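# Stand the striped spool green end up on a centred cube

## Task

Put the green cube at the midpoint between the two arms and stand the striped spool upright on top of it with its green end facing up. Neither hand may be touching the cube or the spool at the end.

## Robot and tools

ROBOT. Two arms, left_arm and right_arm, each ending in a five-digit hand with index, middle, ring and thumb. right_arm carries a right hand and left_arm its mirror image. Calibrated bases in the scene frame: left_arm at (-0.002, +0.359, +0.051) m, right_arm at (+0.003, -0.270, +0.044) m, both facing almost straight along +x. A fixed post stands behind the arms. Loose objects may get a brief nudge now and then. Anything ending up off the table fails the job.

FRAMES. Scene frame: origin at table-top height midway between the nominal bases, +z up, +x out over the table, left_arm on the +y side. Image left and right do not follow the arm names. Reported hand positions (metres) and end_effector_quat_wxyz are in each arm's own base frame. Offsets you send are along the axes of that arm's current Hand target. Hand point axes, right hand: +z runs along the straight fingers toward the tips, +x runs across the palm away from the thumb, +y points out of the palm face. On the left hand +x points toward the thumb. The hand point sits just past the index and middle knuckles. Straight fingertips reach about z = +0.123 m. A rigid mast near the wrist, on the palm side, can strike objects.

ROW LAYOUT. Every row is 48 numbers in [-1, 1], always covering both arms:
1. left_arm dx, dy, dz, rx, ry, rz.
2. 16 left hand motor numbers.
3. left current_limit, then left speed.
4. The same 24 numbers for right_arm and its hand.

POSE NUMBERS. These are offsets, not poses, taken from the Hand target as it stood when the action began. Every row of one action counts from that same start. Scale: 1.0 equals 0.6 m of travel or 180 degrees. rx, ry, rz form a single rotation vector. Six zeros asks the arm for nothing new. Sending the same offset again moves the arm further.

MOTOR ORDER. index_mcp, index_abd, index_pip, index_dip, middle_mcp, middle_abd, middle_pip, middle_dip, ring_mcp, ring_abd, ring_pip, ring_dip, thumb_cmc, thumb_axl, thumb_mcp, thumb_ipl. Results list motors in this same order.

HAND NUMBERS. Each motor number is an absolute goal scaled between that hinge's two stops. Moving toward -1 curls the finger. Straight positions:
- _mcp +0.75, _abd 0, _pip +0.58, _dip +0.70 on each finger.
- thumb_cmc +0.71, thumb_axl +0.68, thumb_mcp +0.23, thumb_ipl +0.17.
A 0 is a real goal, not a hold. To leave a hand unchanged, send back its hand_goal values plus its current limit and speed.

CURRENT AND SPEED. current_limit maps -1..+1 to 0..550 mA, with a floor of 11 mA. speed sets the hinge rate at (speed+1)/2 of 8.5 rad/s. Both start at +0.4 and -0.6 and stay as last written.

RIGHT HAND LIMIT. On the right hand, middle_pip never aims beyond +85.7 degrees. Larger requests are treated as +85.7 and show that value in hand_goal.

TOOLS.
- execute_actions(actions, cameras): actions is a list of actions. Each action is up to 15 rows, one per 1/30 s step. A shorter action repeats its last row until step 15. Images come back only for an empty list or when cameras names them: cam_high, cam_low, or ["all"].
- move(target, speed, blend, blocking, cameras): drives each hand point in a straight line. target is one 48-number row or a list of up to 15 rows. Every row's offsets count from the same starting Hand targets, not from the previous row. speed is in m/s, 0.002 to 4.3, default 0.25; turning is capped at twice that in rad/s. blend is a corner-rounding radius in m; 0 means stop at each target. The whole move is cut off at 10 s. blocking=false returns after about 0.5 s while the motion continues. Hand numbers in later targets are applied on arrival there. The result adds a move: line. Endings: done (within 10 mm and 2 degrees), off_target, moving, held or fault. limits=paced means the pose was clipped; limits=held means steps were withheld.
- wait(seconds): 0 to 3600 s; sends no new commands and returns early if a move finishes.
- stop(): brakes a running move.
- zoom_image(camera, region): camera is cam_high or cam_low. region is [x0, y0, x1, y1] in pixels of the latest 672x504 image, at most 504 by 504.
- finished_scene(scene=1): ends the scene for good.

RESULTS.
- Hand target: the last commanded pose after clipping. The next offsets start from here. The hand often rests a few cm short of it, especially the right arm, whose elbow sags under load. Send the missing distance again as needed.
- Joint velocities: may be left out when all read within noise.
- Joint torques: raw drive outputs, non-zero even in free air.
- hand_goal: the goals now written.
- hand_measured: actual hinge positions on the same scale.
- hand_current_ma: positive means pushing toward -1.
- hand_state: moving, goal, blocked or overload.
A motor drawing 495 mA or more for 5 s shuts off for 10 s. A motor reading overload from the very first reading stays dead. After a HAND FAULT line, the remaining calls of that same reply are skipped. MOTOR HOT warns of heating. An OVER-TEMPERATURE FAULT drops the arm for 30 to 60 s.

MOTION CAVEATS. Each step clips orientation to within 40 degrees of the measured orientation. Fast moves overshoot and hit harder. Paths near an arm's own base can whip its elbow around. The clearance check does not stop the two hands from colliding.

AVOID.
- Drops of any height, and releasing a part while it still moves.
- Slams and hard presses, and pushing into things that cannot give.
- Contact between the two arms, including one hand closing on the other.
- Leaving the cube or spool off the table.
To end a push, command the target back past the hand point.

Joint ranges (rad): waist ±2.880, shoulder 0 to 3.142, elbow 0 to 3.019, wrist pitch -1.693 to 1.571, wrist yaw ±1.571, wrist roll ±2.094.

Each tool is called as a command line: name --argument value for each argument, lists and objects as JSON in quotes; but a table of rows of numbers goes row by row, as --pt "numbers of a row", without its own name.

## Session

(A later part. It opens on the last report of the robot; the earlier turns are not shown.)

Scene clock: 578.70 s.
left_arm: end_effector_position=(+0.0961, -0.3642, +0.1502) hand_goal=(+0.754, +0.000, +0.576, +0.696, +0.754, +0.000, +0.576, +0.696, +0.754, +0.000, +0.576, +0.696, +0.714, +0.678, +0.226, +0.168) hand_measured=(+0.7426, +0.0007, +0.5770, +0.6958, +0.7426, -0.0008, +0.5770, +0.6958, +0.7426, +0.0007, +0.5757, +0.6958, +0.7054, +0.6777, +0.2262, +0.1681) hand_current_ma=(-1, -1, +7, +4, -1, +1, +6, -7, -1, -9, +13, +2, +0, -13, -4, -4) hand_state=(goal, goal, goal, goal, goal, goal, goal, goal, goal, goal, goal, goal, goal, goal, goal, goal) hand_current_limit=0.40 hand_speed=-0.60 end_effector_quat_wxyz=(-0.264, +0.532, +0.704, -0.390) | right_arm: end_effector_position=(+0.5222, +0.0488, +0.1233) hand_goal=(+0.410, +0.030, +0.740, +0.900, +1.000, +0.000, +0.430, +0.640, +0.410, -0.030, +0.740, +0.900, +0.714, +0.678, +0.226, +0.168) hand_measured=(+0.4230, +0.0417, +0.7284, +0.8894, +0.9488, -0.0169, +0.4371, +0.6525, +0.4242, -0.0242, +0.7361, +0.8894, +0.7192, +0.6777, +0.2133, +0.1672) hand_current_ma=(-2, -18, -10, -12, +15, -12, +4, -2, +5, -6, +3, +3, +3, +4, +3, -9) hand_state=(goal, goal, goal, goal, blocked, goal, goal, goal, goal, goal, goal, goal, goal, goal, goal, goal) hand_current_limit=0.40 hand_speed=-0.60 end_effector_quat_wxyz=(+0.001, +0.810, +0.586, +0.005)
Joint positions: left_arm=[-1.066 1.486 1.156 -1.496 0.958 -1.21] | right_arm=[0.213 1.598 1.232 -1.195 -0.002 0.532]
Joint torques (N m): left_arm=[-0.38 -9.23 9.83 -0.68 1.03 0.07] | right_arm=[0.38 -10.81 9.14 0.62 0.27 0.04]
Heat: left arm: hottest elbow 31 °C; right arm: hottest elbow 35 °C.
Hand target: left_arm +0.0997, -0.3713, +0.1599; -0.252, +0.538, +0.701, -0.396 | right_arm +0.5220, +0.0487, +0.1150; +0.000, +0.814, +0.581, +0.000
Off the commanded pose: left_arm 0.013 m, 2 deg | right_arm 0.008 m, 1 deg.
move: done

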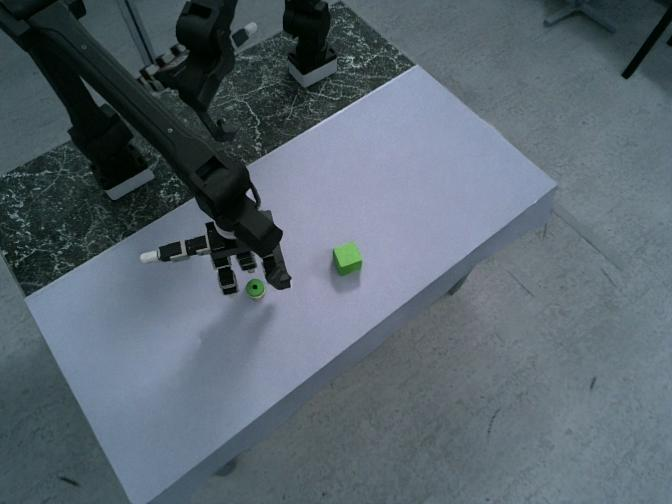

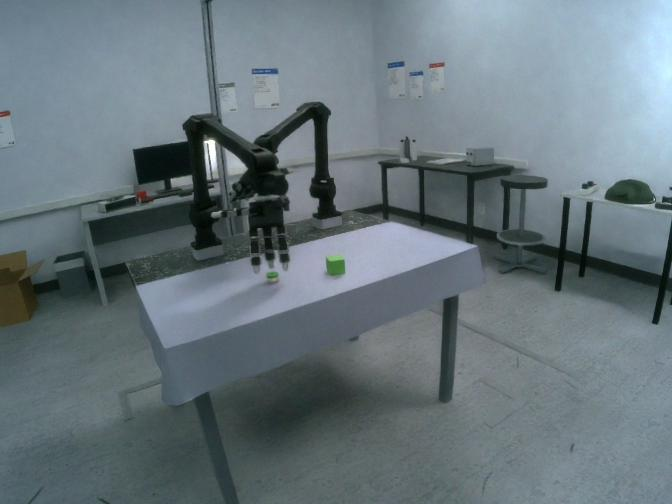

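move --pt "0 0 0 0 0 0 0.754 0 0.576 0.696 0.754 0 0.576 0.696 0.754 0 0.576 0.696 0.714 0.678 0.226 0.168 0.4 -0.6 0.005 -0.008 0.052 0 0 0 0.41 0.03 0.74 0.90 1 0 0.43 0.64 0.41 -0.03 0.74 0.9 0.714 0.678 0.226 0.168 0.4 -0.6" --speed 0.06 --cameras '["all"]'

zoom_image --camera "cam_high" --region '[200, 240, 300, 315]'

zoom_image --camera "cam_low" --region '[230, 230, 320, 300]'

Scene clock: 597.20 s.
left_arm: end_effector_position=(+0.0961, -0.3642, +0.1502) hand_goal=(+0.754, +0.000, +0.576, +0.696, +0.754, +0.000, +0.576, +0.696, +0.754, +0.000, +0.576, +0.696, +0.714, +0.678, +0.226, +0.168) hand_measured=(+0.7438, +0.0007, +0.5770, +0.6958, +0.7426, -0.0008, +0.5770, +0.6958, +0.7426, -0.0008, +0.5770, +0.6958, +0.7054, +0.6777, +0.2262, +0.1672) hand_current_ma=(-2, -4, +3, +10, -3, +5, +5, -3, +2, -13, +8, +9, +0, -6, -2, +3) hand_state=(goal, goal, goal, goal, goal, goal, goal, goal, goal, goal, goal, goal, goal, goal, goal, goal) hand_current_limit=0.40 hand_speed=-0.60 end_effector_quat_wxyz=(-0.264, +0.532, +0.704, -0.390) | right_arm: end_effector_position=(+0.5202, +0.0483, +0.0939) hand_goal=(+0.410, +0.030, +0.740, +0.900, +1.000, +0.000, +0.430, +0.640, +0.410, -0.030, +0.740, +0.900, +0.714, +0.678, +0.226, +0.168) hand_measured=(+0.4230, +0.0417, +0.7284, +0.8894, +0.9488, -0.0154, +0.4371, +0.6525, +0.4242, -0.0242, +0.7361, +0.8894, +0.7180, +0.6777, +0.2133, +0.1672) hand_current_ma=(+1, -22, -6, -13, -8, -7, +6, +4, +13, +11, +4, +0, -3, -21, -2, -2) hand_state=(goal, goal, goal, goal, blocked, goal, goal, goal, goal, goal, goal, goal, goal, goal, goal, goal) hand_current_limit=0.40 hand_speed=-0.60 end_effector_quat_wxyz=(+0.002, +0.813, +0.582, +0.006)
Joint positions: left_arm=[-1.066 1.486 1.156 -1.496 0.958 -1.21] | right_arm=[0.215 1.623 1.178 -1.113 -0.002 0.543]
Joint torques (N m): left_arm=[-0.56 -9.29 9.91 -0.69 1.03 0.06] | right_arm=[1.2 -10.64 8.64 0.64 0.28 0.09]
Heat: left arm: hottest elbow 31 °C; right arm: hottest elbow 33 °C.
Hand target: left_arm +0.0997, -0.3713, +0.1599; -0.252, +0.538, +0.701, -0.396 | right_arm +0.5185, +0.0530, +0.0837; +0.000, +0.814, +0.581, +0.000
Off the commanded pose: left_arm 0.013 m, 2 deg | right_arm 0.011 m, 1 deg.
move: off_target (right_arm)

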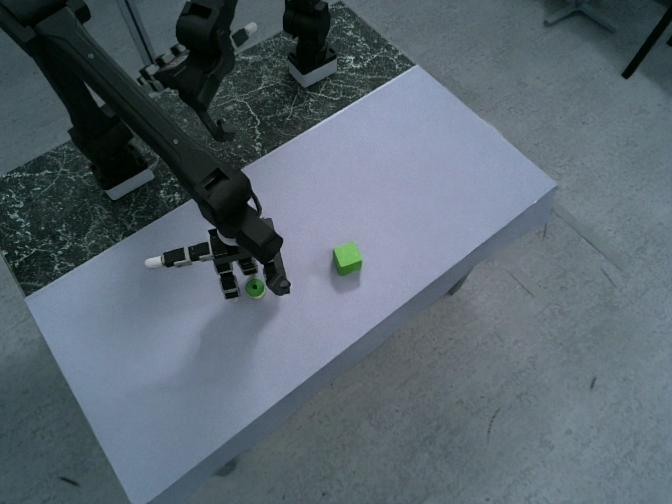

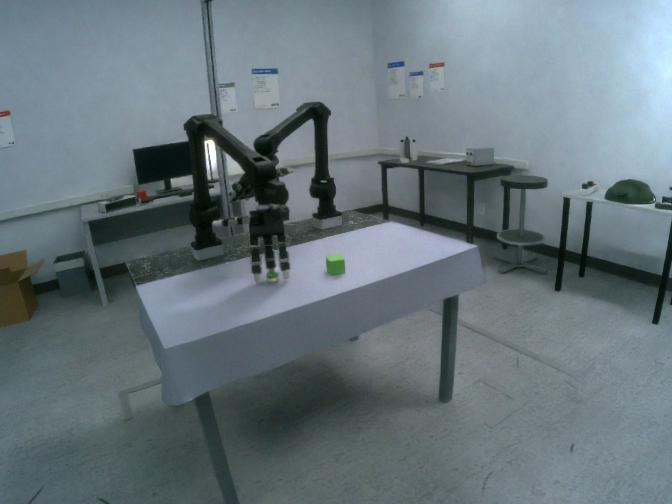

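Scaled by 5.040 from the camera's image (finer frame: 960x720).

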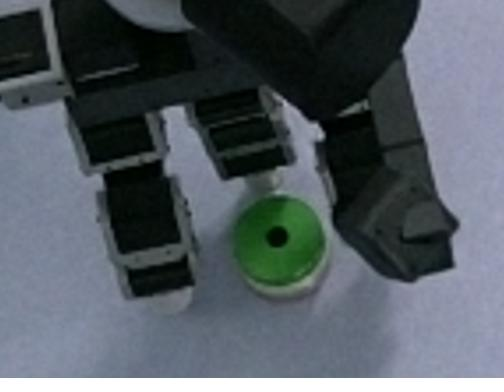

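Scaled by 5.600 from the camera's image (finer frame: 960x720).

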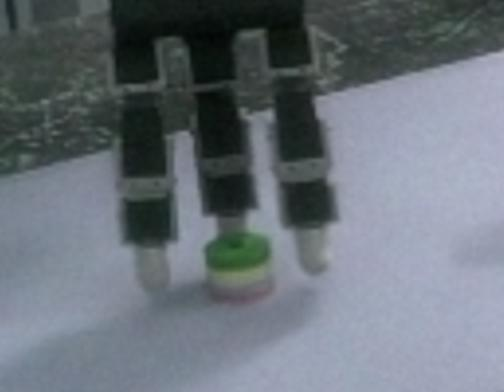

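move --pt "0 0 0 0 0 0 0.754 0 0.576 0.696 0.754 0 0.576 0.696 0.754 0 0.576 0.696 0.714 0.678 0.226 0.168 0.4 -0.6 0 0 0 0 0 0 0.41 -0.32 0.74 0.90 1 0 0.43 0.64 0.41 0.32 0.74 0.9 0.714 0.678 0.226 0.168 0.4 -0.85" --speed 0.06

wait --seconds 1 --cameras '["all"]'

zoom_image --camera "cam_high" --region '[200, 240, 300, 315]'

zoom_image --camera "cam_low" --region '[230, 230, 320, 300]'

Scene clock: 602.83 s.
left_arm: end_effector_position=(+0.0961, -0.3642, +0.1502) hand_goal=(+0.754, +0.000, +0.576, +0.696, +0.754, +0.000, +0.576, +0.696, +0.754, +0.000, +0.576, +0.696, +0.714, +0.678, +0.226, +0.168) hand_measured=(+0.7438, +0.0007, +0.5770, +0.6958, +0.7438, +0.0007, +0.5770, +0.6958, +0.7426, +0.0007, +0.5770, +0.6958, +0.7054, +0.6777, +0.2262, +0.1681) hand_current_ma=(+0, -8, +1, +7, +0, -2, +2, -8, +6, +3, +6, +3, +4, -8, -3, -5) hand_state=(goal, goal, goal, goal, goal, goal, goal, goal, goal, goal, goal, goal, goal, goal, goal, goal) hand_current_limit=0.40 hand_speed=-0.60 end_effector_quat_wxyz=(-0.264, +0.532, +0.704, -0.390) | right_arm: end_effector_position=(+0.5202, +0.0483, +0.0939) hand_goal=(+0.410, -0.320, +0.740, +0.900, +1.000, +0.000, +0.430, +0.640, +0.410, +0.320, +0.740, +0.900, +0.714, +0.678, +0.226, +0.168) hand_measured=(+0.4230, -0.1898, +0.7322, +0.8933, +0.9500, -0.0169, +0.4371, +0.6525, +0.4242, +0.1765, +0.7361, +0.9009, +0.7192, +0.6767, +0.2143, +0.1681) hand_current_ma=(-10, +13, -11, -7, -7, -2, +12, -6, +24, -28, +2, +15, -22, +3, +0, -18) hand_state=(goal, blocked, goal, goal, blocked, goal, goal, goal, goal, blocked, goal, goal, goal, goal, goal, goal) hand_current_limit=0.40 hand_speed=-0.85 end_effector_quat_wxyz=(+0.002, +0.813, +0.582, +0.006)
Joint positions: left_arm=[-1.066 1.486 1.156 -1.496 0.958 -1.21] | right_arm=[0.215 1.623 1.178 -1.113 -0.002 0.543]
Joint torques (N m): left_arm=[-0.5 -9.41 9.88 -0.69 1.02 0.09] | right_arm=[1.2 -10.58 8.65 0.64 0.28 0.04]
Heat: left arm: hottest elbow 31 °C; right arm: hottest elbow 32 °C.
Hand target: left_arm +0.0997, -0.3713, +0.1599; -0.252, +0.538, +0.701, -0.396 | right_arm +0.5185, +0.0530, +0.0837; +0.000, +0.814, +0.581, +0.000
Off the commanded pose: left_arm 0.013 m, 2 deg | right_arm 0.011 m, 1 deg.
move: done

Scene clock: 603.83 s.
left_arm: end_effector_position=(+0.0961, -0.3642, +0.1502) hand_goal=(+0.754, +0.000, +0.576, +0.696, +0.754, +0.000, +0.576, +0.696, +0.754, +0.000, +0.576, +0.696, +0.714, +0.678, +0.226, +0.168) hand_measured=(+0.7438, +0.0007, +0.5770, +0.6958, +0.7438, -0.0008, +0.5770, +0.6958, +0.7426, +0.0007, +0.5770, +0.6958, +0.7054, +0.6777, +0.2262, +0.1681) hand_current_ma=(-5, -7, +4, +13, +5, -1, +9, +0, +7, -11, +9, +3, +8, -10, -5, -5) hand_state=(goal, goal, goal, goal, goal, goal, goal, goal, goal, goal, goal, goal, goal, goal, goal, goal) hand_current_limit=0.40 hand_speed=-0.60 end_effector_quat_wxyz=(-0.264, +0.532, +0.704, -0.390) | right_arm: end_effector_position=(+0.5202, +0.0483, +0.0939) hand_goal=(+0.410, -0.320, +0.740, +0.900, +1.000, +0.000, +0.430, +0.640, +0.410, +0.320, +0.740, +0.900, +0.714, +0.678, +0.226, +0.168) hand_measured=(+0.4242, -0.1883, +0.7335, +0.8933, +0.9500, -0.0154, +0.4371, +0.6525, +0.4242, +0.1765, +0.7361, +0.9022, +0.7192, +0.6777, +0.2133, +0.1672) hand_current_ma=(+1, +12, -15, -18, +0, -2, +5, -10, +19, -31, -5, +8, -5, -3, +13, -21) hand_state=(goal, blocked, goal, goal, blocked, goal, goal, goal, goal, blocked, goal, goal, goal, goal, goal, goal) hand_current_limit=0.40 hand_speed=-0.85 end_effector_quat_wxyz=(+0.002, +0.813, +0.582, +0.006)
Joint positions: left_arm=[-1.066 1.486 1.156 -1.496 0.958 -1.21] | right_arm=[0.215 1.623 1.178 -1.113 -0.002 0.543]
Joint torques (N m): left_arm=[-0.26 -9.29 9.87 -0.68 1.03 0.07] | right_arm=[1.2 -10.7 8.65 0.64 0.28 0.04]
Heat: left arm: hottest elbow 31 °C; right arm: hottest elbow 32 °C.
Hand target: left_arm +0.0997, -0.3713, +0.1599; -0.252, +0.538, +0.701, -0.396 | right_arm +0.5185, +0.0530, +0.0837; +0.000, +0.814, +0.581, +0.000
Off the commanded pose: left_arm 0.013 m, 2 deg | right_arm 0.011 m, 1 deg.
wait: 1.00 s; at rest by 0.17 s

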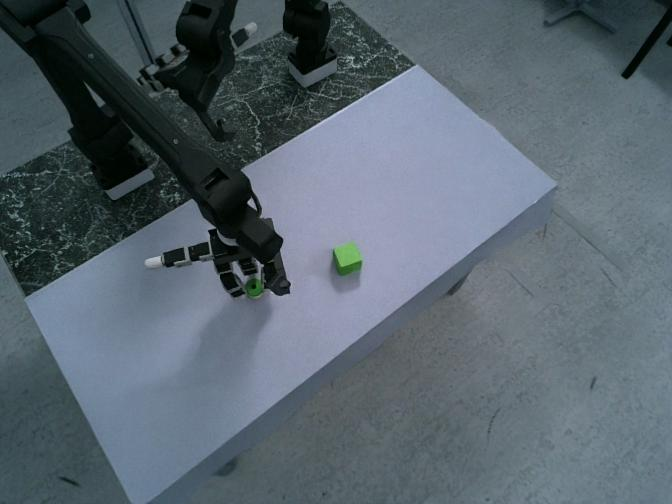

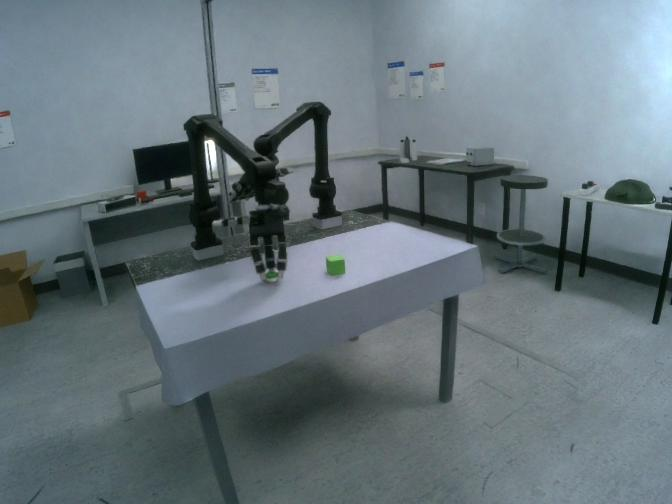

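Scaled by 5.040 from the camera's image (finer frame: 960x720).

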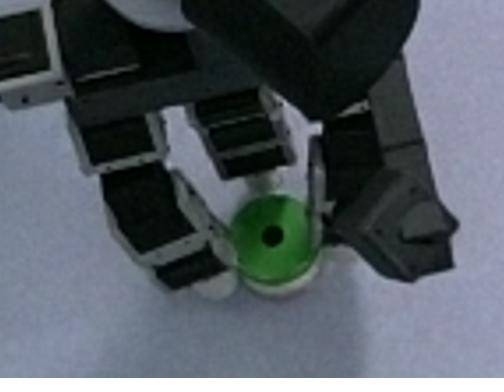

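Scaled by 5.600 from the camera's image (finer frame: 960x720).

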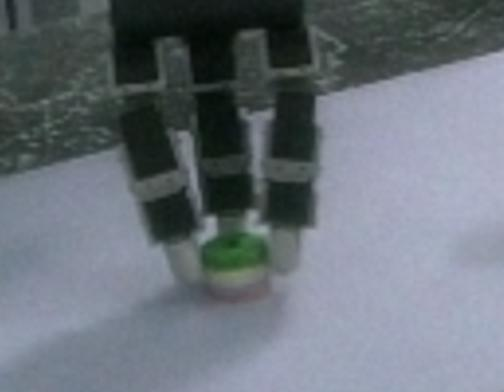

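move --pt "0 0 0 0 0 0 0.754 0 0.576 0.696 0.754 0 0.576 0.696 0.754 0 0.576 0.696 0.714 0.678 0.226 0.168 0.4 -0.6 0 0 0 0 0 0 0.50 -0.50 0.74 0.90 0.83 0 0.43 0.64 0.50 0.48 0.74 0.9 0.714 0.678 0.226 0.168 0.4 -0.9" --speed 0.06

wait --seconds 1 --cameras '["all"]'

zoom_image --camera "cam_high" --region '[200, 240, 300, 315]'

zoom_image --camera "cam_low" --region '[230, 230, 320, 300]'

Scene clock: 613.03 s.
left_arm: end_effector_position=(+0.0961, -0.3642, +0.1502) hand_goal=(+0.754, +0.000, +0.576, +0.696, +0.754, +0.000, +0.576, +0.696, +0.754, +0.000, +0.576, +0.696, +0.714, +0.678, +0.226, +0.168) hand_measured=(+0.7438, -0.0008, +0.5770, +0.6958, +0.7438, -0.0008, +0.5770, +0.6958, +0.7426, +0.0007, +0.5770, +0.6958, +0.7054, +0.6777, +0.2262, +0.1681) hand_current_ma=(+0, -8, +2, +5, -2, -5, +6, -6, +4, -4, +6, +3, +4, -4, -11, -6) hand_state=(goal, goal, goal, goal, goal, goal, goal, goal, goal, goal, goal, goal, goal, goal, goal, goal) hand_current_limit=0.40 hand_speed=-0.60 end_effector_quat_wxyz=(-0.264, +0.532, +0.704, -0.390) | right_arm: end_effector_position=(+0.5208, +0.0482, +0.0941) hand_goal=(+0.500, -0.500, +0.740, +0.900, +0.830, +0.000, +0.430, +0.640, +0.500, +0.480, +0.740, +0.900, +0.714, +0.678, +0.226, +0.168) hand_measured=(+0.4496, -0.1898, +0.7258, +0.8894, +0.9187, -0.0154, +0.4474, +0.6525, +0.4544, +0.1765, +0.7284, +0.8984, +0.7192, +0.6777, +0.2143, +0.1672) hand_current_ma=(-14, +63, -12, -15, +20, +10, +4, -7, -3, -85, +0, +9, +1, -6, +7, -8) hand_state=(blocked, blocked, goal, goal, moving, goal, goal, goal, blocked, blocked, goal, goal, goal, goal, goal, goal) hand_current_limit=0.40 hand_speed=-0.90 end_effector_quat_wxyz=(+0.003, +0.813, +0.582, +0.007)
Joint positions: left_arm=[-1.066 1.486 1.156 -1.496 0.958 -1.21] | right_arm=[0.215 1.623 1.178 -1.11 0 0.543]
Joint torques (N m): left_arm=[-0.38 -9.17 9.81 -0.68 1.03 0.09] | right_arm=[1.26 -10.64 8.65 0.55 0.23 0.04]
Heat: left arm: hottest elbow 31 °C; right arm: hottest elbow 32 °C.
Hand target: left_arm +0.0997, -0.3713, +0.1599; -0.252, +0.538, +0.701, -0.396 | right_arm +0.5185, +0.0530, +0.0837; +0.000, +0.814, +0.581, +0.000
Off the commanded pose: left_arm 0.013 m, 2 deg | right_arm 0.012 m, 1 deg.
move: done

Scene clock: 614.03 s.
left_arm: end_effector_position=(+0.0961, -0.3642, +0.1502) hand_goal=(+0.754, +0.000, +0.576, +0.696, +0.754, +0.000, +0.576, +0.696, +0.754, +0.000, +0.576, +0.696, +0.714, +0.678, +0.226, +0.168) hand_measured=(+0.7438, -0.0008, +0.5770, +0.6958, +0.7438, -0.0008, +0.5770, +0.6958, +0.7426, +0.0007, +0.5770, +0.6958, +0.7054, +0.6767, +0.2262, +0.1672) hand_current_ma=(-3, -5, +3, +8, -2, +4, +14, -4, +2, -6, +14, +2, +6, -13, -3, -3) hand_state=(goal, goal, goal, goal, goal, goal, goal, goal, goal, goal, goal, goal, goal, goal, goal, goal) hand_current_limit=0.40 hand_speed=-0.60 end_effector_quat_wxyz=(-0.264, +0.532, +0.704, -0.390) | right_arm: end_effector_position=(+0.5208, +0.0482, +0.0941) hand_goal=(+0.500, -0.500, +0.740, +0.900, +0.830, +0.000, +0.430, +0.640, +0.500, +0.480, +0.740, +0.900, +0.714, +0.678, +0.226, +0.168) hand_measured=(+0.4496, -0.1898, +0.7258, +0.8894, +0.9187, -0.0169, +0.4487, +0.6525, +0.4544, +0.1765, +0.7284, +0.8971, +0.7192, +0.6777, +0.2143, +0.1672) hand_current_ma=(-21, +70, -17, -15, +26, +1, -2, +2, +0, -83, +1, +13, +2, +10, +17, -9) hand_state=(blocked, blocked, goal, goal, blocked, goal, goal, goal, blocked, blocked, goal, goal, goal, goal, goal, goal) hand_current_limit=0.40 hand_speed=-0.90 end_effector_quat_wxyz=(+0.003, +0.813, +0.582, +0.007)
Joint positions: left_arm=[-1.066 1.486 1.156 -1.496 0.958 -1.21] | right_arm=[0.215 1.623 1.178 -1.11 0 0.543]
Joint torques (N m): left_arm=[-0.67 -9.23 9.87 -0.64 1.03 0.07] | right_arm=[1.2 -10.64 8.66 0.57 0.23 0.04]
Heat: left arm: hottest elbow 31 °C; right arm: hottest elbow 32 °C.
Hand target: left_arm +0.0997, -0.3713, +0.1599; -0.252, +0.538, +0.701, -0.396 | right_arm +0.5185, +0.0530, +0.0837; +0.000, +0.814, +0.581, +0.000
Off the commanded pose: left_arm 0.013 m, 2 deg | right_arm 0.012 m, 1 deg.
wait: 1.00 s; at rest by 0.17 s

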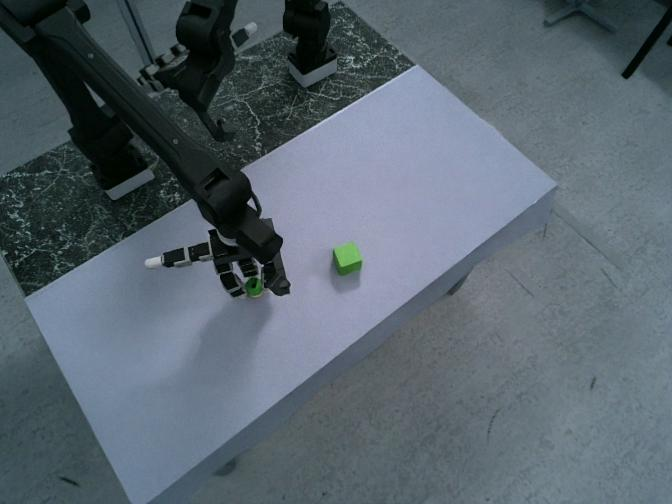

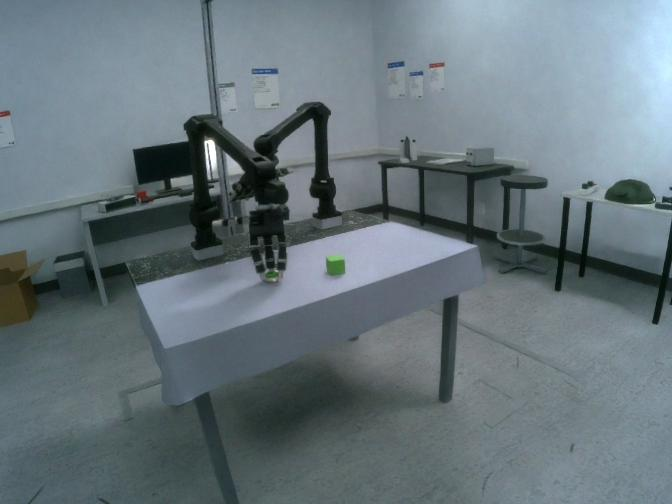

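Scaled by 5.040 from the camera's image (finer frame: 960x720).

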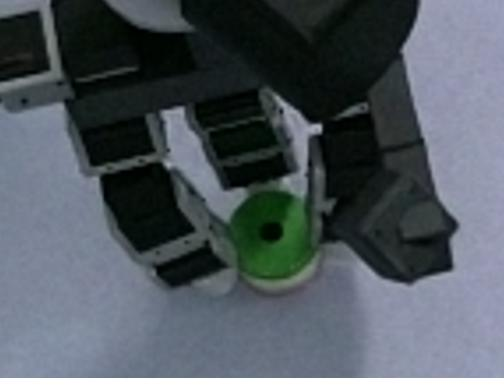

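Scaled by 5.600 from the camera's image (finer frame: 960x720).

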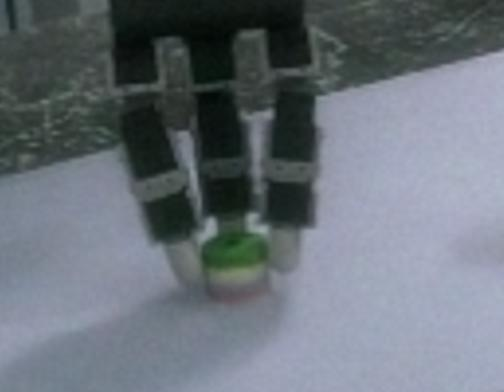

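move --pt "0 0 0 0 0 0 0.754 0 0.576 0.696 0.754 0 0.576 0.696 0.754 0 0.576 0.696 0.714 0.678 0.226 0.168 0.4 -0.6 0 0 0 0 0 0 0.54 -0.70 0.74 0.90 0.78 0 0.43 0.64 0.54 0.68 0.74 0.9 0.714 0.678 0.226 0.168 0.4 -0.9" --speed 0.06

wait --seconds 1 --cameras '["all"]'

zoom_image --camera "cam_high" --region '[200, 240, 300, 315]'

zoom_image --camera "cam_low" --region '[230, 230, 320, 300]'

Scene clock: 619.87 s.
left_arm: end_effector_position=(+0.0961, -0.3642, +0.1502) hand_goal=(+0.754, +0.000, +0.576, +0.696, +0.754, +0.000, +0.576, +0.696, +0.754, +0.000, +0.576, +0.696, +0.714, +0.678, +0.226, +0.168) hand_measured=(+0.7426, +0.0007, +0.5770, +0.6958, +0.7438, +0.0007, +0.5770, +0.6958, +0.7426, +0.0007, +0.5770, +0.6958, +0.7054, +0.6767, +0.2252, +0.1672) hand_current_ma=(+6, -9, +7, +14, -2, -6, +9, -5, +0, -3, +4, +6, +1, -7, -1, -10) hand_state=(goal, goal, goal, goal, goal, goal, goal, goal, goal, goal, goal, goal, goal, goal, goal, goal) hand_current_limit=0.40 hand_speed=-0.60 end_effector_quat_wxyz=(-0.264, +0.532, +0.704, -0.390) | right_arm: end_effector_position=(+0.5208, +0.0482, +0.0941) hand_goal=(+0.540, -0.700, +0.740, +0.900, +0.780, +0.000, +0.430, +0.640, +0.540, +0.680, +0.740, +0.900, +0.714, +0.678, +0.226, +0.168) hand_measured=(+0.4496, -0.1913, +0.7258, +0.8894, +0.9139, -0.0154, +0.4576, +0.6525, +0.4568, +0.1780, +0.7284, +0.8907, +0.7192, +0.6767, +0.2143, +0.1672) hand_current_ma=(-24, +144, +13, -12, +70, +8, +12, -10, -24, -150, +15, -11, -18, -14, +10, +8) hand_state=(blocked, moving, goal, goal, blocked, goal, blocked, goal, blocked, moving, goal, goal, goal, goal, goal, goal) hand_current_limit=0.40 hand_speed=-0.90 end_effector_quat_wxyz=(+0.003, +0.813, +0.582, +0.007)
Joint positions: left_arm=[-1.066 1.486 1.156 -1.496 0.958 -1.21] | right_arm=[0.215 1.623 1.178 -1.11 0 0.543]
Joint torques (N m): left_arm=[-0.38 -9.41 9.89 -0.65 1.03 0.07] | right_arm=[1.2 -10.64 8.65 0.55 0.23 0.04]
Heat: left arm: hottest elbow 31 °C; right arm: hottest elbow 31 °C.
Hand target: left_arm +0.0997, -0.3713, +0.1599; -0.252, +0.538, +0.701, -0.396 | right_arm +0.5185, +0.0530, +0.0837; +0.000, +0.814, +0.581, +0.000
Off the commanded pose: left_arm 0.013 m, 2 deg | right_arm 0.012 m, 1 deg.
move: done

Scene clock: 620.87 s.
left_arm: end_effector_position=(+0.0961, -0.3642, +0.1502) hand_goal=(+0.754, +0.000, +0.576, +0.696, +0.754, +0.000, +0.576, +0.696, +0.754, +0.000, +0.576, +0.696, +0.714, +0.678, +0.226, +0.168) hand_measured=(+0.7426, +0.0007, +0.5770, +0.6958, +0.7438, -0.0008, +0.5770, +0.6958, +0.7426, -0.0008, +0.5770, +0.6958, +0.7054, +0.6777, +0.2252, +0.1681) hand_current_ma=(+3, -6, +10, +5, -2, +3, +2, -7, +2, -5, +10, +8, +6, -13, -2, -1) hand_state=(goal, goal, goal, goal, goal, goal, goal, goal, goal, goal, goal, goal, goal, goal, goal, goal) hand_current_limit=0.40 hand_speed=-0.60 end_effector_quat_wxyz=(-0.264, +0.532, +0.704, -0.390) | right_arm: end_effector_position=(+0.5208, +0.0482, +0.0941) hand_goal=(+0.540, -0.700, +0.740, +0.900, +0.780, +0.000, +0.430, +0.640, +0.540, +0.680, +0.740, +0.900, +0.714, +0.678, +0.226, +0.168) hand_measured=(+0.4496, -0.1913, +0.7258, +0.8894, +0.9139, -0.0154, +0.4576, +0.6525, +0.4568, +0.1780, +0.7284, +0.8907, +0.7180, +0.6777, +0.2143, +0.1681) hand_current_ma=(-35, +138, -15, -5, +57, -1, +3, -9, -13, -165, -10, +10, +5, -1, +10, +3) hand_state=(blocked, blocked, goal, goal, blocked, goal, blocked, goal, blocked, blocked, goal, goal, goal, goal, goal, goal) hand_current_limit=0.40 hand_speed=-0.90 end_effector_quat_wxyz=(+0.003, +0.813, +0.582, +0.007)
Joint positions: left_arm=[-1.066 1.486 1.156 -1.496 0.958 -1.21] | right_arm=[0.215 1.623 1.178 -1.11 0 0.543]
Joint torques (N m): left_arm=[-0.5 -9.52 9.81 -0.69 1.02 0.08] | right_arm=[1.14 -10.64 8.66 0.54 0.23 0.04]
Heat: left arm: hottest elbow 31 °C; right arm: hottest elbow 31 °C.
Hand target: left_arm +0.0997, -0.3713, +0.1599; -0.252, +0.538, +0.701, -0.396 | right_arm +0.5185, +0.0530, +0.0837; +0.000, +0.814, +0.581, +0.000
Off the commanded pose: left_arm 0.013 m, 2 deg | right_arm 0.012 m, 1 deg.
wait: 1.00 s; at rest by 0.17 s

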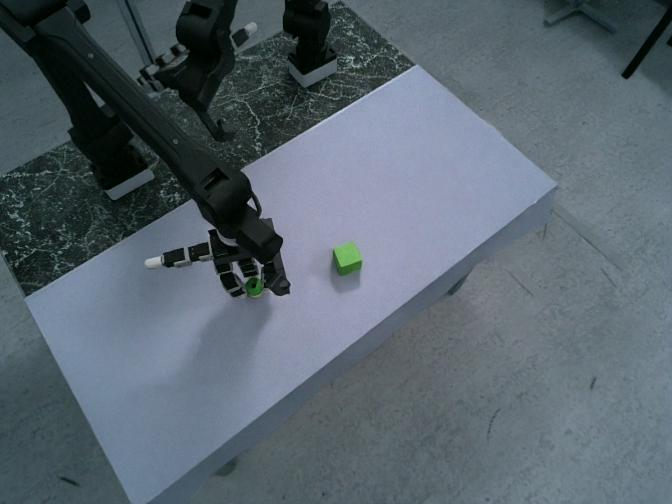

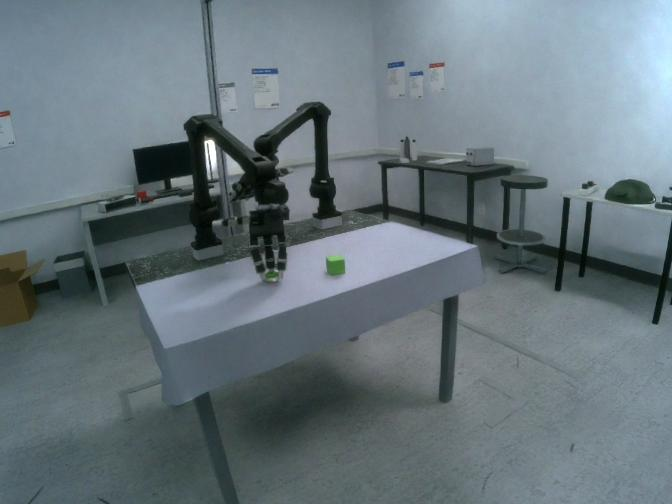

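Scaled by 5.040 from the camera's image (finer frame: 960x720).

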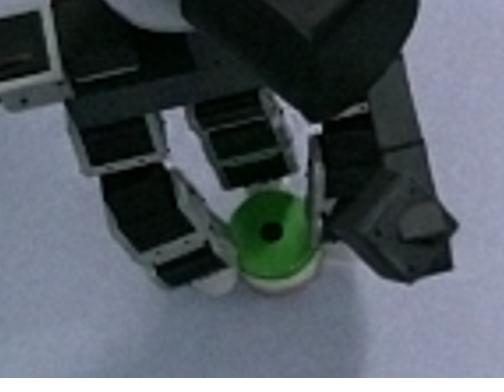

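Scaled by 5.600 from the camera's image (finer frame: 960x720).

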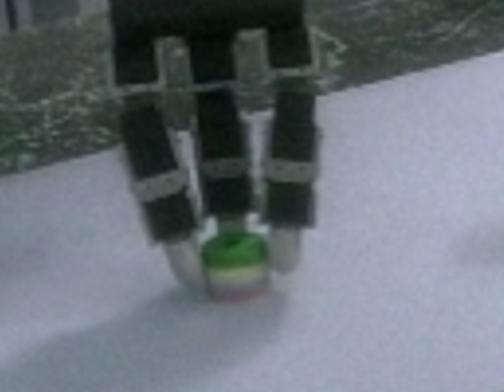

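move --pt "0 0 0 0 0 0 0.754 0 0.576 0.696 0.754 0 0.576 0.696 0.754 0 0.576 0.696 0.714 0.678 0.226 0.168 0.4 -0.6 0 0 -0.24 0 0 0 0.54 -0.70 0.74 0.90 0.78 0 0.43 0.64 0.54 0.68 0.74 0.9 0.714 0.678 0.226 0.168 0.4 -0.9" --speed 0.1 --cameras '["all"]'

zoom_image --camera "cam_high" --region '[180, 220, 300, 310]'

zoom_image --camera "cam_low" --region '[210, 190, 330, 290]'

Scene clock: 627.17 s.
left_arm: end_effector_position=(+0.0961, -0.3642, +0.1502) hand_goal=(+0.754, +0.000, +0.576, +0.696, +0.754, +0.000, +0.576, +0.696, +0.754, +0.000, +0.576, +0.696, +0.714, +0.678, +0.226, +0.168) hand_measured=(+0.7438, -0.0008, +0.5770, +0.6958, +0.7426, +0.0007, +0.5770, +0.6958, +0.7426, +0.0007, +0.5770, +0.6958, +0.7054, +0.6777, +0.2262, +0.1681) hand_current_ma=(-1, -6, +7, +12, -1, -7, +5, -5, +3, -12, +10, +6, +7, -5, -7, -6) hand_state=(goal, goal, goal, goal, goal, goal, goal, goal, goal, goal, goal, goal, goal, goal, goal, goal) hand_current_limit=0.40 hand_speed=-0.60 end_effector_quat_wxyz=(-0.264, +0.532, +0.704, -0.390) | right_arm: end_effector_position=(+0.5087, +0.0456, +0.2031) hand_goal=(+0.540, -0.700, +0.740, +0.900, +0.780, +0.000, +0.430, +0.640, +0.540, +0.680, +0.740, +0.900, +0.714, +0.678, +0.226, +0.168) hand_measured=(+0.4508, -0.1913, +0.7220, +0.8894, +0.9102, -0.0096, +0.4666, +0.6537, +0.4604, +0.1780, +0.7271, +0.8907, +0.7192, +0.6777, +0.2133, +0.1681) hand_current_ma=(-43, +143, -8, -17, +59, -5, +2, -16, -4, -152, -1, -2, +0, -2, +15, -7) hand_state=(blocked, blocked, goal, goal, blocked, goal, blocked, goal, blocked, blocked, goal, goal, goal, goal, goal, goal) hand_current_limit=0.40 hand_speed=-0.90 end_effector_quat_wxyz=(-0.009, +0.813, +0.582, -0.021)
Joint positions: left_arm=[-1.066 1.486 1.156 -1.496 0.958 -1.21] | right_arm=[0.215 1.545 1.393 -1.466 0 0.544]
Joint torques (N m): left_arm=[-0.56 -9.35 9.85 -0.72 1.03 0.08] | right_arm=[1.2 -12.4 13.97 -0.23 0.2 0.04]
Heat: left arm: hottest elbow 31 °C; right arm: hottest elbow 31 °C.
Hand target: left_arm +0.0997, -0.3713, +0.1599; -0.252, +0.538, +0.701, -0.396 | right_arm +0.5184, +0.0530, +0.2277; +0.000, +0.814, +0.580, +0.000
Off the commanded pose: left_arm 0.013 m, 2 deg | right_arm 0.027 m, 3 deg.
move: off_target (right_arm)

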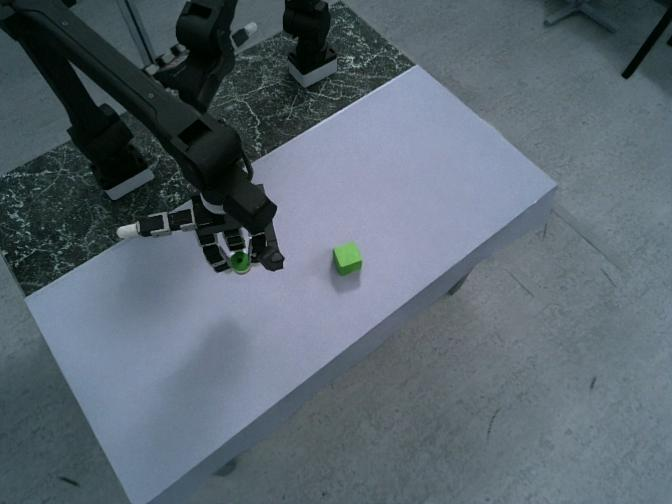

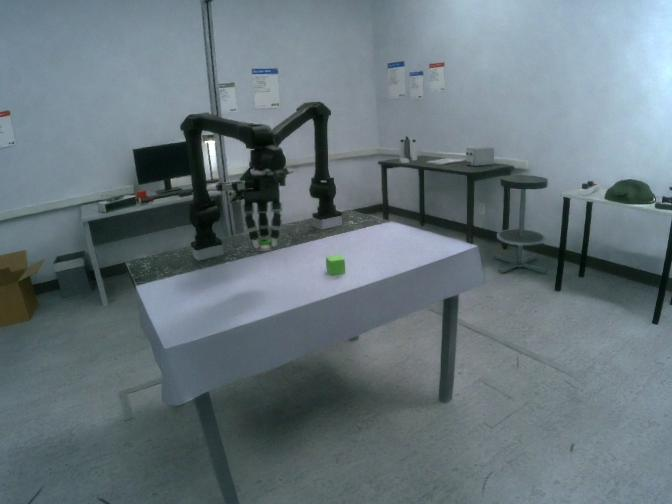

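Scaled by 4.200 from the camera's image (finer frame: 960x720).

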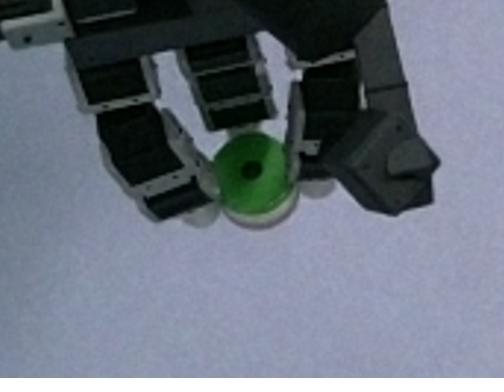

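Scaled by 4.200 from the camera's image (finer frame: 960x720).

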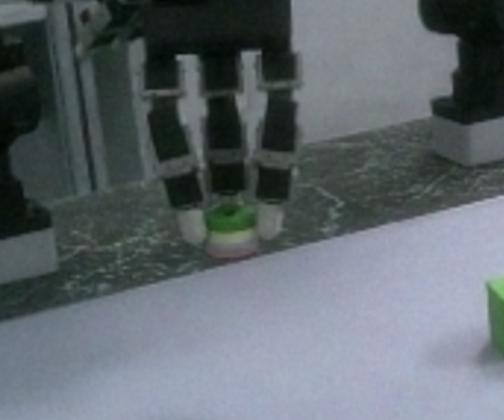

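move --pt "0 0 0 0 0 0 0.754 0 0.576 0.696 0.754 0 0.576 0.696 0.754 0 0.576 0.696 0.714 0.678 0.226 0.168 0.4 -0.6 0.3707 0.0117 0.0167 0 0 0 0.54 -0.70 0.74 0.90 0.78 0 0.43 0.64 0.54 0.68 0.74 0.9 0.714 0.678 0.226 0.168 0.4 -0.9" --speed 0.1 --cameras '["all"]'

zoom_image --camera "cam_high" --region '[280, 180, 420, 290]'

zoom_image --camera "cam_low" --region '[270, 180, 390, 290]'

Scene clock: 656.70 s.
left_arm: end_effector_position=(+0.0961, -0.3642, +0.1502) hand_goal=(+0.754, +0.000, +0.576, +0.696, +0.754, +0.000, +0.576, +0.696, +0.754, +0.000, +0.576, +0.696, +0.714, +0.678, +0.226, +0.168) hand_measured=(+0.7426, +0.0007, +0.5770, +0.6958, +0.7426, +0.0007, +0.5770, +0.6958, +0.7426, +0.0007, +0.5770, +0.6958, +0.7054, +0.6767, +0.2252, +0.1681) hand_current_ma=(+5, -5, +14, +6, -4, +4, +8, -10, -2, -6, +10, +9, +5, -8, -5, -4) hand_state=(goal, goal, goal, goal, goal, goal, goal, goal, goal, goal, goal, goal, goal, goal, goal, goal) hand_current_limit=0.40 hand_speed=-0.60 end_effector_quat_wxyz=(-0.264, +0.532, +0.704, -0.390) | right_arm: end_effector_position=(+0.5883, +0.2523, +0.2086) hand_goal=(+0.540, -0.700, +0.740, +0.900, +0.780, +0.000, +0.430, +0.640, +0.540, +0.680, +0.740, +0.900, +0.714, +0.678, +0.226, +0.168) hand_measured=(+0.4508, -0.1913, +0.7220, +0.8894, +0.9102, -0.0096, +0.4679, +0.6537, +0.4604, +0.1780, +0.7271, +0.8894, +0.7192, +0.6777, +0.2133, +0.1672) hand_current_ma=(-16, +144, -19, -6, +53, +18, +7, -10, -1, -150, -4, -4, +2, -15, +16, -6) hand_state=(blocked, blocked, goal, goal, blocked, goal, blocked, goal, blocked, blocked, goal, goal, goal, goal, goal, goal) hand_current_limit=0.40 hand_speed=-0.90 end_effector_quat_wxyz=(-0.001, +0.811, +0.585, -0.011)
Joint positions: left_arm=[-1.066 1.486 1.156 -1.496 0.958 -1.21] | right_arm=[0.529 1.934 1.925 -1.584 0 0.851]
Joint torques (N m): left_arm=[-0.32 -9.41 9.88 -0.68 1.02 0.08] | right_arm=[0.5 -15.91 14.8 -0.18 0.23 0.04]
Heat: left arm: hottest elbow 32 °C; right arm: hottest elbow 33 °C.
Hand target: left_arm +0.0997, -0.3713, +0.1599; -0.252, +0.538, +0.701, -0.396 | right_arm +0.5976, +0.2610, +0.2179; +0.000, +0.814, +0.580, +0.000
Off the commanded pose: left_arm 0.013 m, 2 deg | right_arm 0.016 m, 1 deg.
move: off_target (right_arm)

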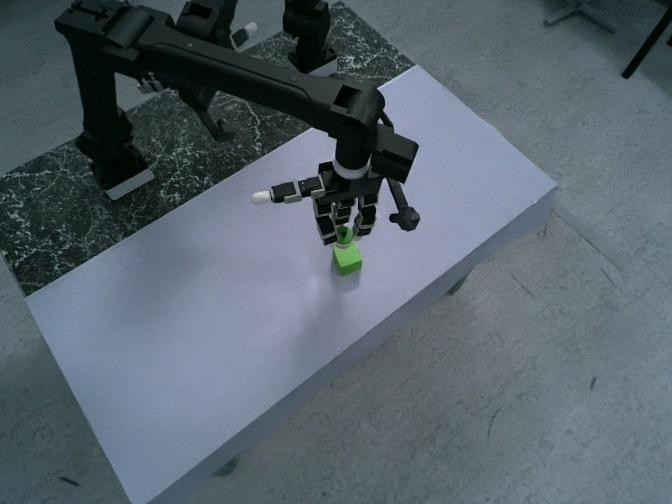

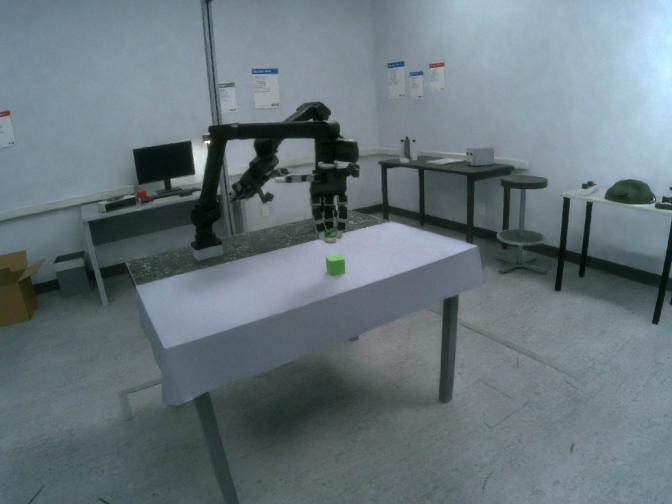

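Scaled by 3.600 from the camera's image (finer frame: 960x720).

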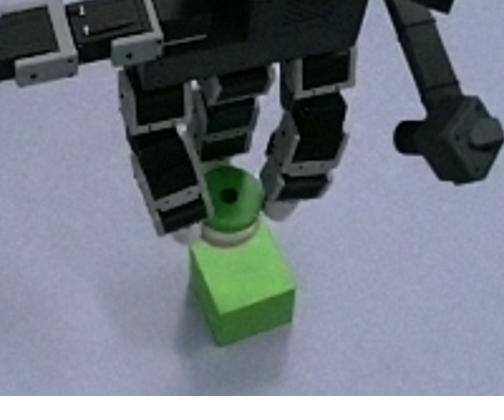

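Scaled by 4.200 from the camera's image (finer frame: 960x720).

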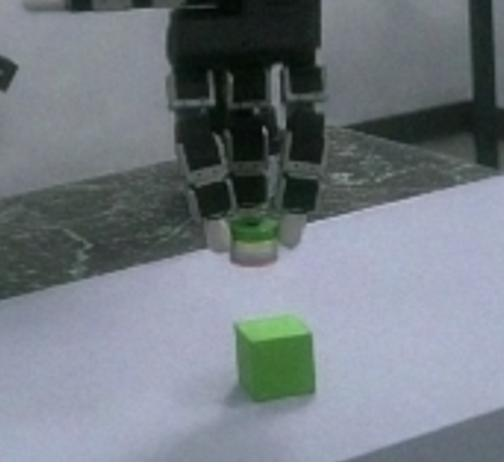

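move --pt "0 0 0 0 0 0 0.754 0 0.576 0.696 0.754 0 0.576 0.696 0.754 0 0.576 0.696 0.714 0.678 0.226 0.168 0.4 -0.6 0 0 0.107 0 0 0 0.54 -0.70 0.74 0.90 0.78 0 0.43 0.64 0.54 0.68 0.74 0.9 0.714 0.678 0.226 0.168 0.4 -0.9" --speed 0.08 --cameras '["all"]'

zoom_image --camera "cam_high" --region '[300, 200, 400, 275]'

zoom_image --camera "cam_low" --region '[290, 210, 380, 285]'

Scene clock: 687.87 s.
left_arm: end_effector_position=(+0.0961, -0.3642, +0.1502) hand_goal=(+0.754, +0.000, +0.576, +0.696, +0.754, +0.000, +0.576, +0.696, +0.754, +0.000, +0.576, +0.696, +0.714, +0.678, +0.226, +0.168) hand_measured=(+0.7438, +0.0007, +0.5770, +0.6958, +0.7438, -0.0008, +0.5770, +0.6958, +0.7426, -0.0008, +0.5770, +0.6958, +0.7054, +0.6777, +0.2262, +0.1681) hand_current_ma=(+2, -4, +8, +8, +0, +2, +12, -5, +5, -6, +6, +4, +0, -5, -2, -10) hand_state=(goal, goal, goal, goal, goal, goal, goal, goal, goal, goal, goal, goal, goal, goal, goal, goal) hand_current_limit=0.40 hand_speed=-0.60 end_effector_quat_wxyz=(-0.264, +0.532, +0.704, -0.390) | right_arm: end_effector_position=(+0.5981, +0.2580, +0.1672) hand_goal=(+0.540, -0.700, +0.740, +0.900, +0.780, +0.000, +0.430, +0.640, +0.540, +0.680, +0.740, +0.900, +0.714, +0.678, +0.226, +0.168) hand_measured=(+0.4508, -0.1913, +0.7220, +0.8894, +0.9102, -0.0096, +0.4679, +0.6525, +0.4604, +0.1780, +0.7258, +0.8894, +0.7192, +0.6767, +0.2133, +0.1672) hand_current_ma=(-24, +145, -13, -17, +35, -12, +14, -11, -18, -145, -1, -11, +5, -10, +10, -2) hand_state=(blocked, blocked, goal, goal, blocked, goal, blocked, goal, blocked, blocked, goal, goal, goal, goal, goal, goal) hand_current_limit=0.40 hand_speed=-0.90 end_effector_quat_wxyz=(+0.001, +0.811, +0.584, +0.007)
Joint positions: left_arm=[-1.066 1.486 1.156 -1.496 0.958 -1.21] | right_arm=[0.529 1.948 1.835 -1.443 0 0.852]
Joint torques (N m): left_arm=[-0.56 -9.17 9.87 -0.69 1.03 0.07] | right_arm=[0.67 -16.03 9.62 0.58 0.24 0.04]
Heat: left arm: hottest elbow 32 °C; right arm: hottest elbow 36 °C.
Hand target: left_arm +0.0997, -0.3713, +0.1599; -0.252, +0.538, +0.701, -0.396 | right_arm +0.5976, +0.2610, +0.1536; +0.000, +0.814, +0.580, +0.000
Off the commanded pose: left_arm 0.013 m, 2 deg | right_arm 0.014 m, 1 deg.
move: off_target (right_arm)

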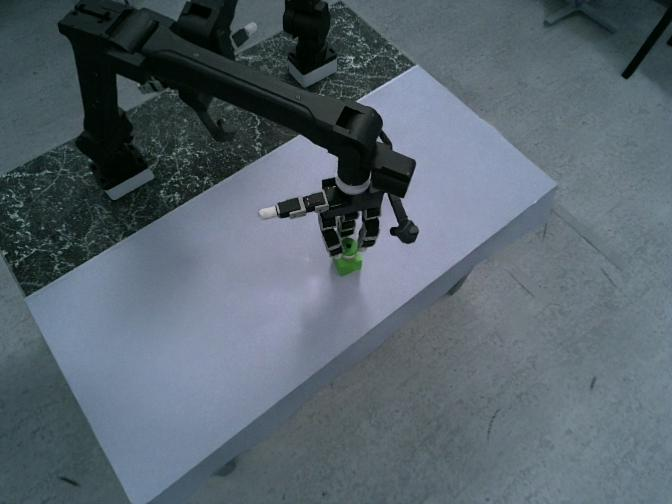

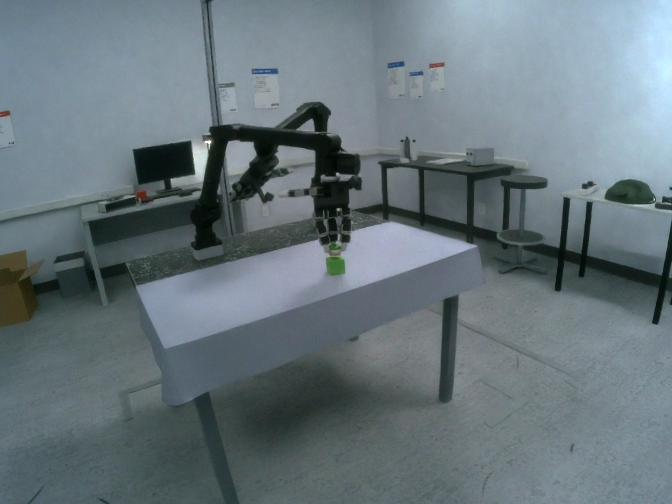

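Scaled by 5.040 from the camera's image (finer frame: 960x720).

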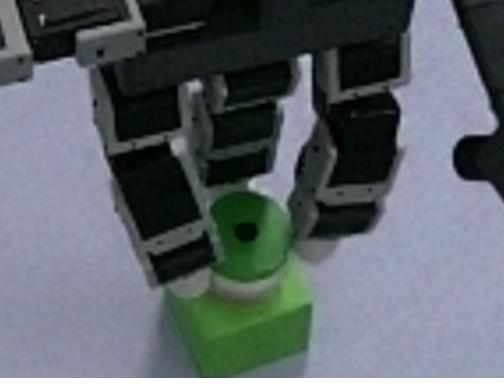

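Scaled by 5.600 from the camera's image (finer frame: 960x720).

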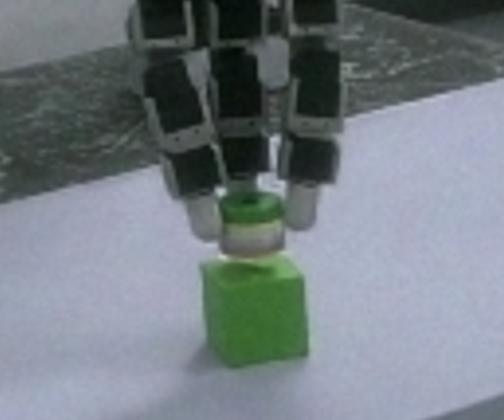

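move --pt "0 0 0 0 0 0 0.754 0 0.576 0.696 0.754 0 0.576 0.696 0.754 0 0.576 0.696 0.714 0.678 0.226 0.168 0.4 -0.6 -0.0043 -0.0126 0.026 0 0 0 0.54 -0.70 0.74 0.90 0.78 0 0.43 0.64 0.54 0.68 0.74 0.9 0.714 0.678 0.226 0.168 0.4 -0.9" --speed 0.04 --cameras '["all"]'

zoom_image --camera "cam_high" --region '[300, 200, 400, 275]'

zoom_image --camera "cam_low" --region '[290, 210, 380, 285]'

Scene clock: 697.07 s.
left_arm: end_effector_position=(+0.0961, -0.3642, +0.1502) hand_goal=(+0.754, +0.000, +0.576, +0.696, +0.754, +0.000, +0.576, +0.696, +0.754, +0.000, +0.576, +0.696, +0.714, +0.678, +0.226, +0.168) hand_measured=(+0.7438, +0.0007, +0.5770, +0.6958, +0.7438, -0.0008, +0.5770, +0.6958, +0.7426, +0.0007, +0.5770, +0.6958, +0.7054, +0.6777, +0.2262, +0.1672) hand_current_ma=(+1, -7, +6, +12, -4, -4, +7, -5, +5, -3, +8, +9, +7, -11, +3, -2) hand_state=(goal, goal, goal, goal, goal, goal, goal, goal, goal, goal, goal, goal, goal, goal, goal, goal) hand_current_limit=0.40 hand_speed=-0.60 end_effector_quat_wxyz=(-0.264, +0.532, +0.704, -0.390) | right_arm: end_effector_position=(+0.5942, +0.2556, +0.1489) hand_goal=(+0.540, -0.700, +0.740, +0.900, +0.780, +0.000, +0.430, +0.640, +0.540, +0.680, +0.740, +0.900, +0.714, +0.678, +0.226, +0.168) hand_measured=(+0.4508, -0.1927, +0.7220, +0.8894, +0.9102, -0.0096, +0.4743, +0.6525, +0.4604, +0.1809, +0.7258, +0.8907, +0.7192, +0.6767, +0.2143, +0.1672) hand_current_ma=(-30, +152, -17, -11, +42, +2, +5, +2, -5, -165, -5, +6, +8, -5, +2, -9) hand_state=(blocked, blocked, goal, goal, blocked, goal, blocked, goal, blocked, blocked, goal, goal, goal, goal, goal, goal) hand_current_limit=0.40 hand_speed=-0.90 end_effector_quat_wxyz=(+0.000, +0.814, +0.582, +0.004)
Joint positions: left_arm=[-1.066 1.486 1.156 -1.496 0.958 -1.21] | right_arm=[0.53 1.948 1.787 -1.401 0 0.859]
Joint torques (N m): left_arm=[-0.5 -9.23 9.85 -0.76 1.03 0.07] | right_arm=[1.2 -16.97 8.53 0.79 0.24 0.02]
Heat: left arm: hottest elbow 32 °C; right arm: hottest elbow 35 °C.
Hand target: left_arm +0.0997, -0.3713, +0.1599; -0.252, +0.538, +0.701, -0.396 | right_arm +0.5896, +0.2611, +0.1381; +0.000, +0.814, +0.581, +0.000
Off the commanded pose: left_arm 0.013 m, 2 deg | right_arm 0.013 m, 0 deg.
move: off_target (right_arm)

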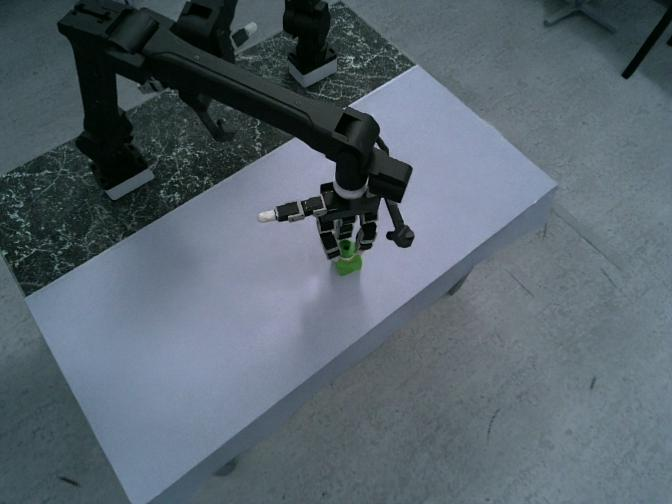

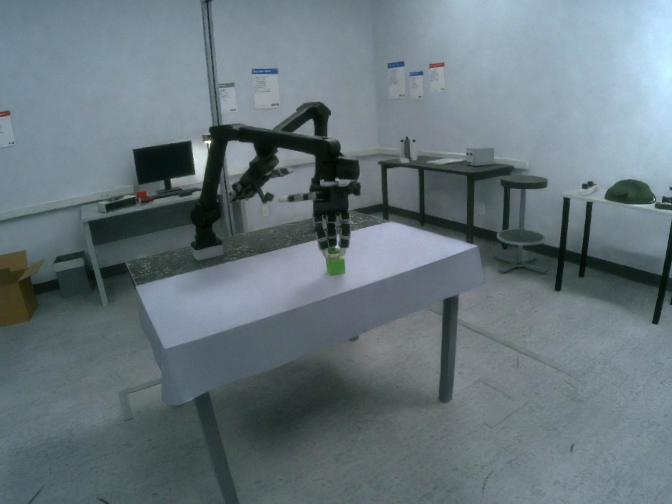

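Scaled by 5.040 from the camera's image (finer frame: 960x720).

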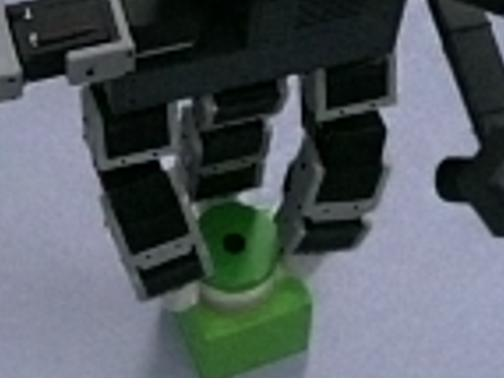

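Scaled by 5.600 from the camera's image (finer frame: 960x720).

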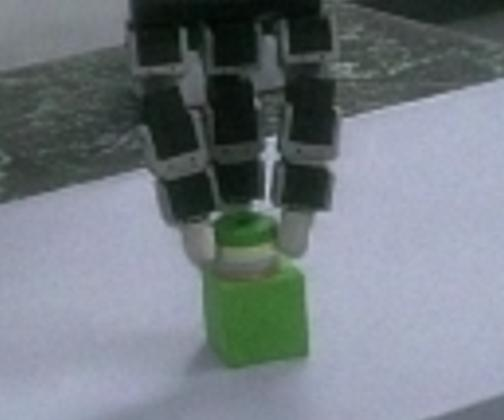

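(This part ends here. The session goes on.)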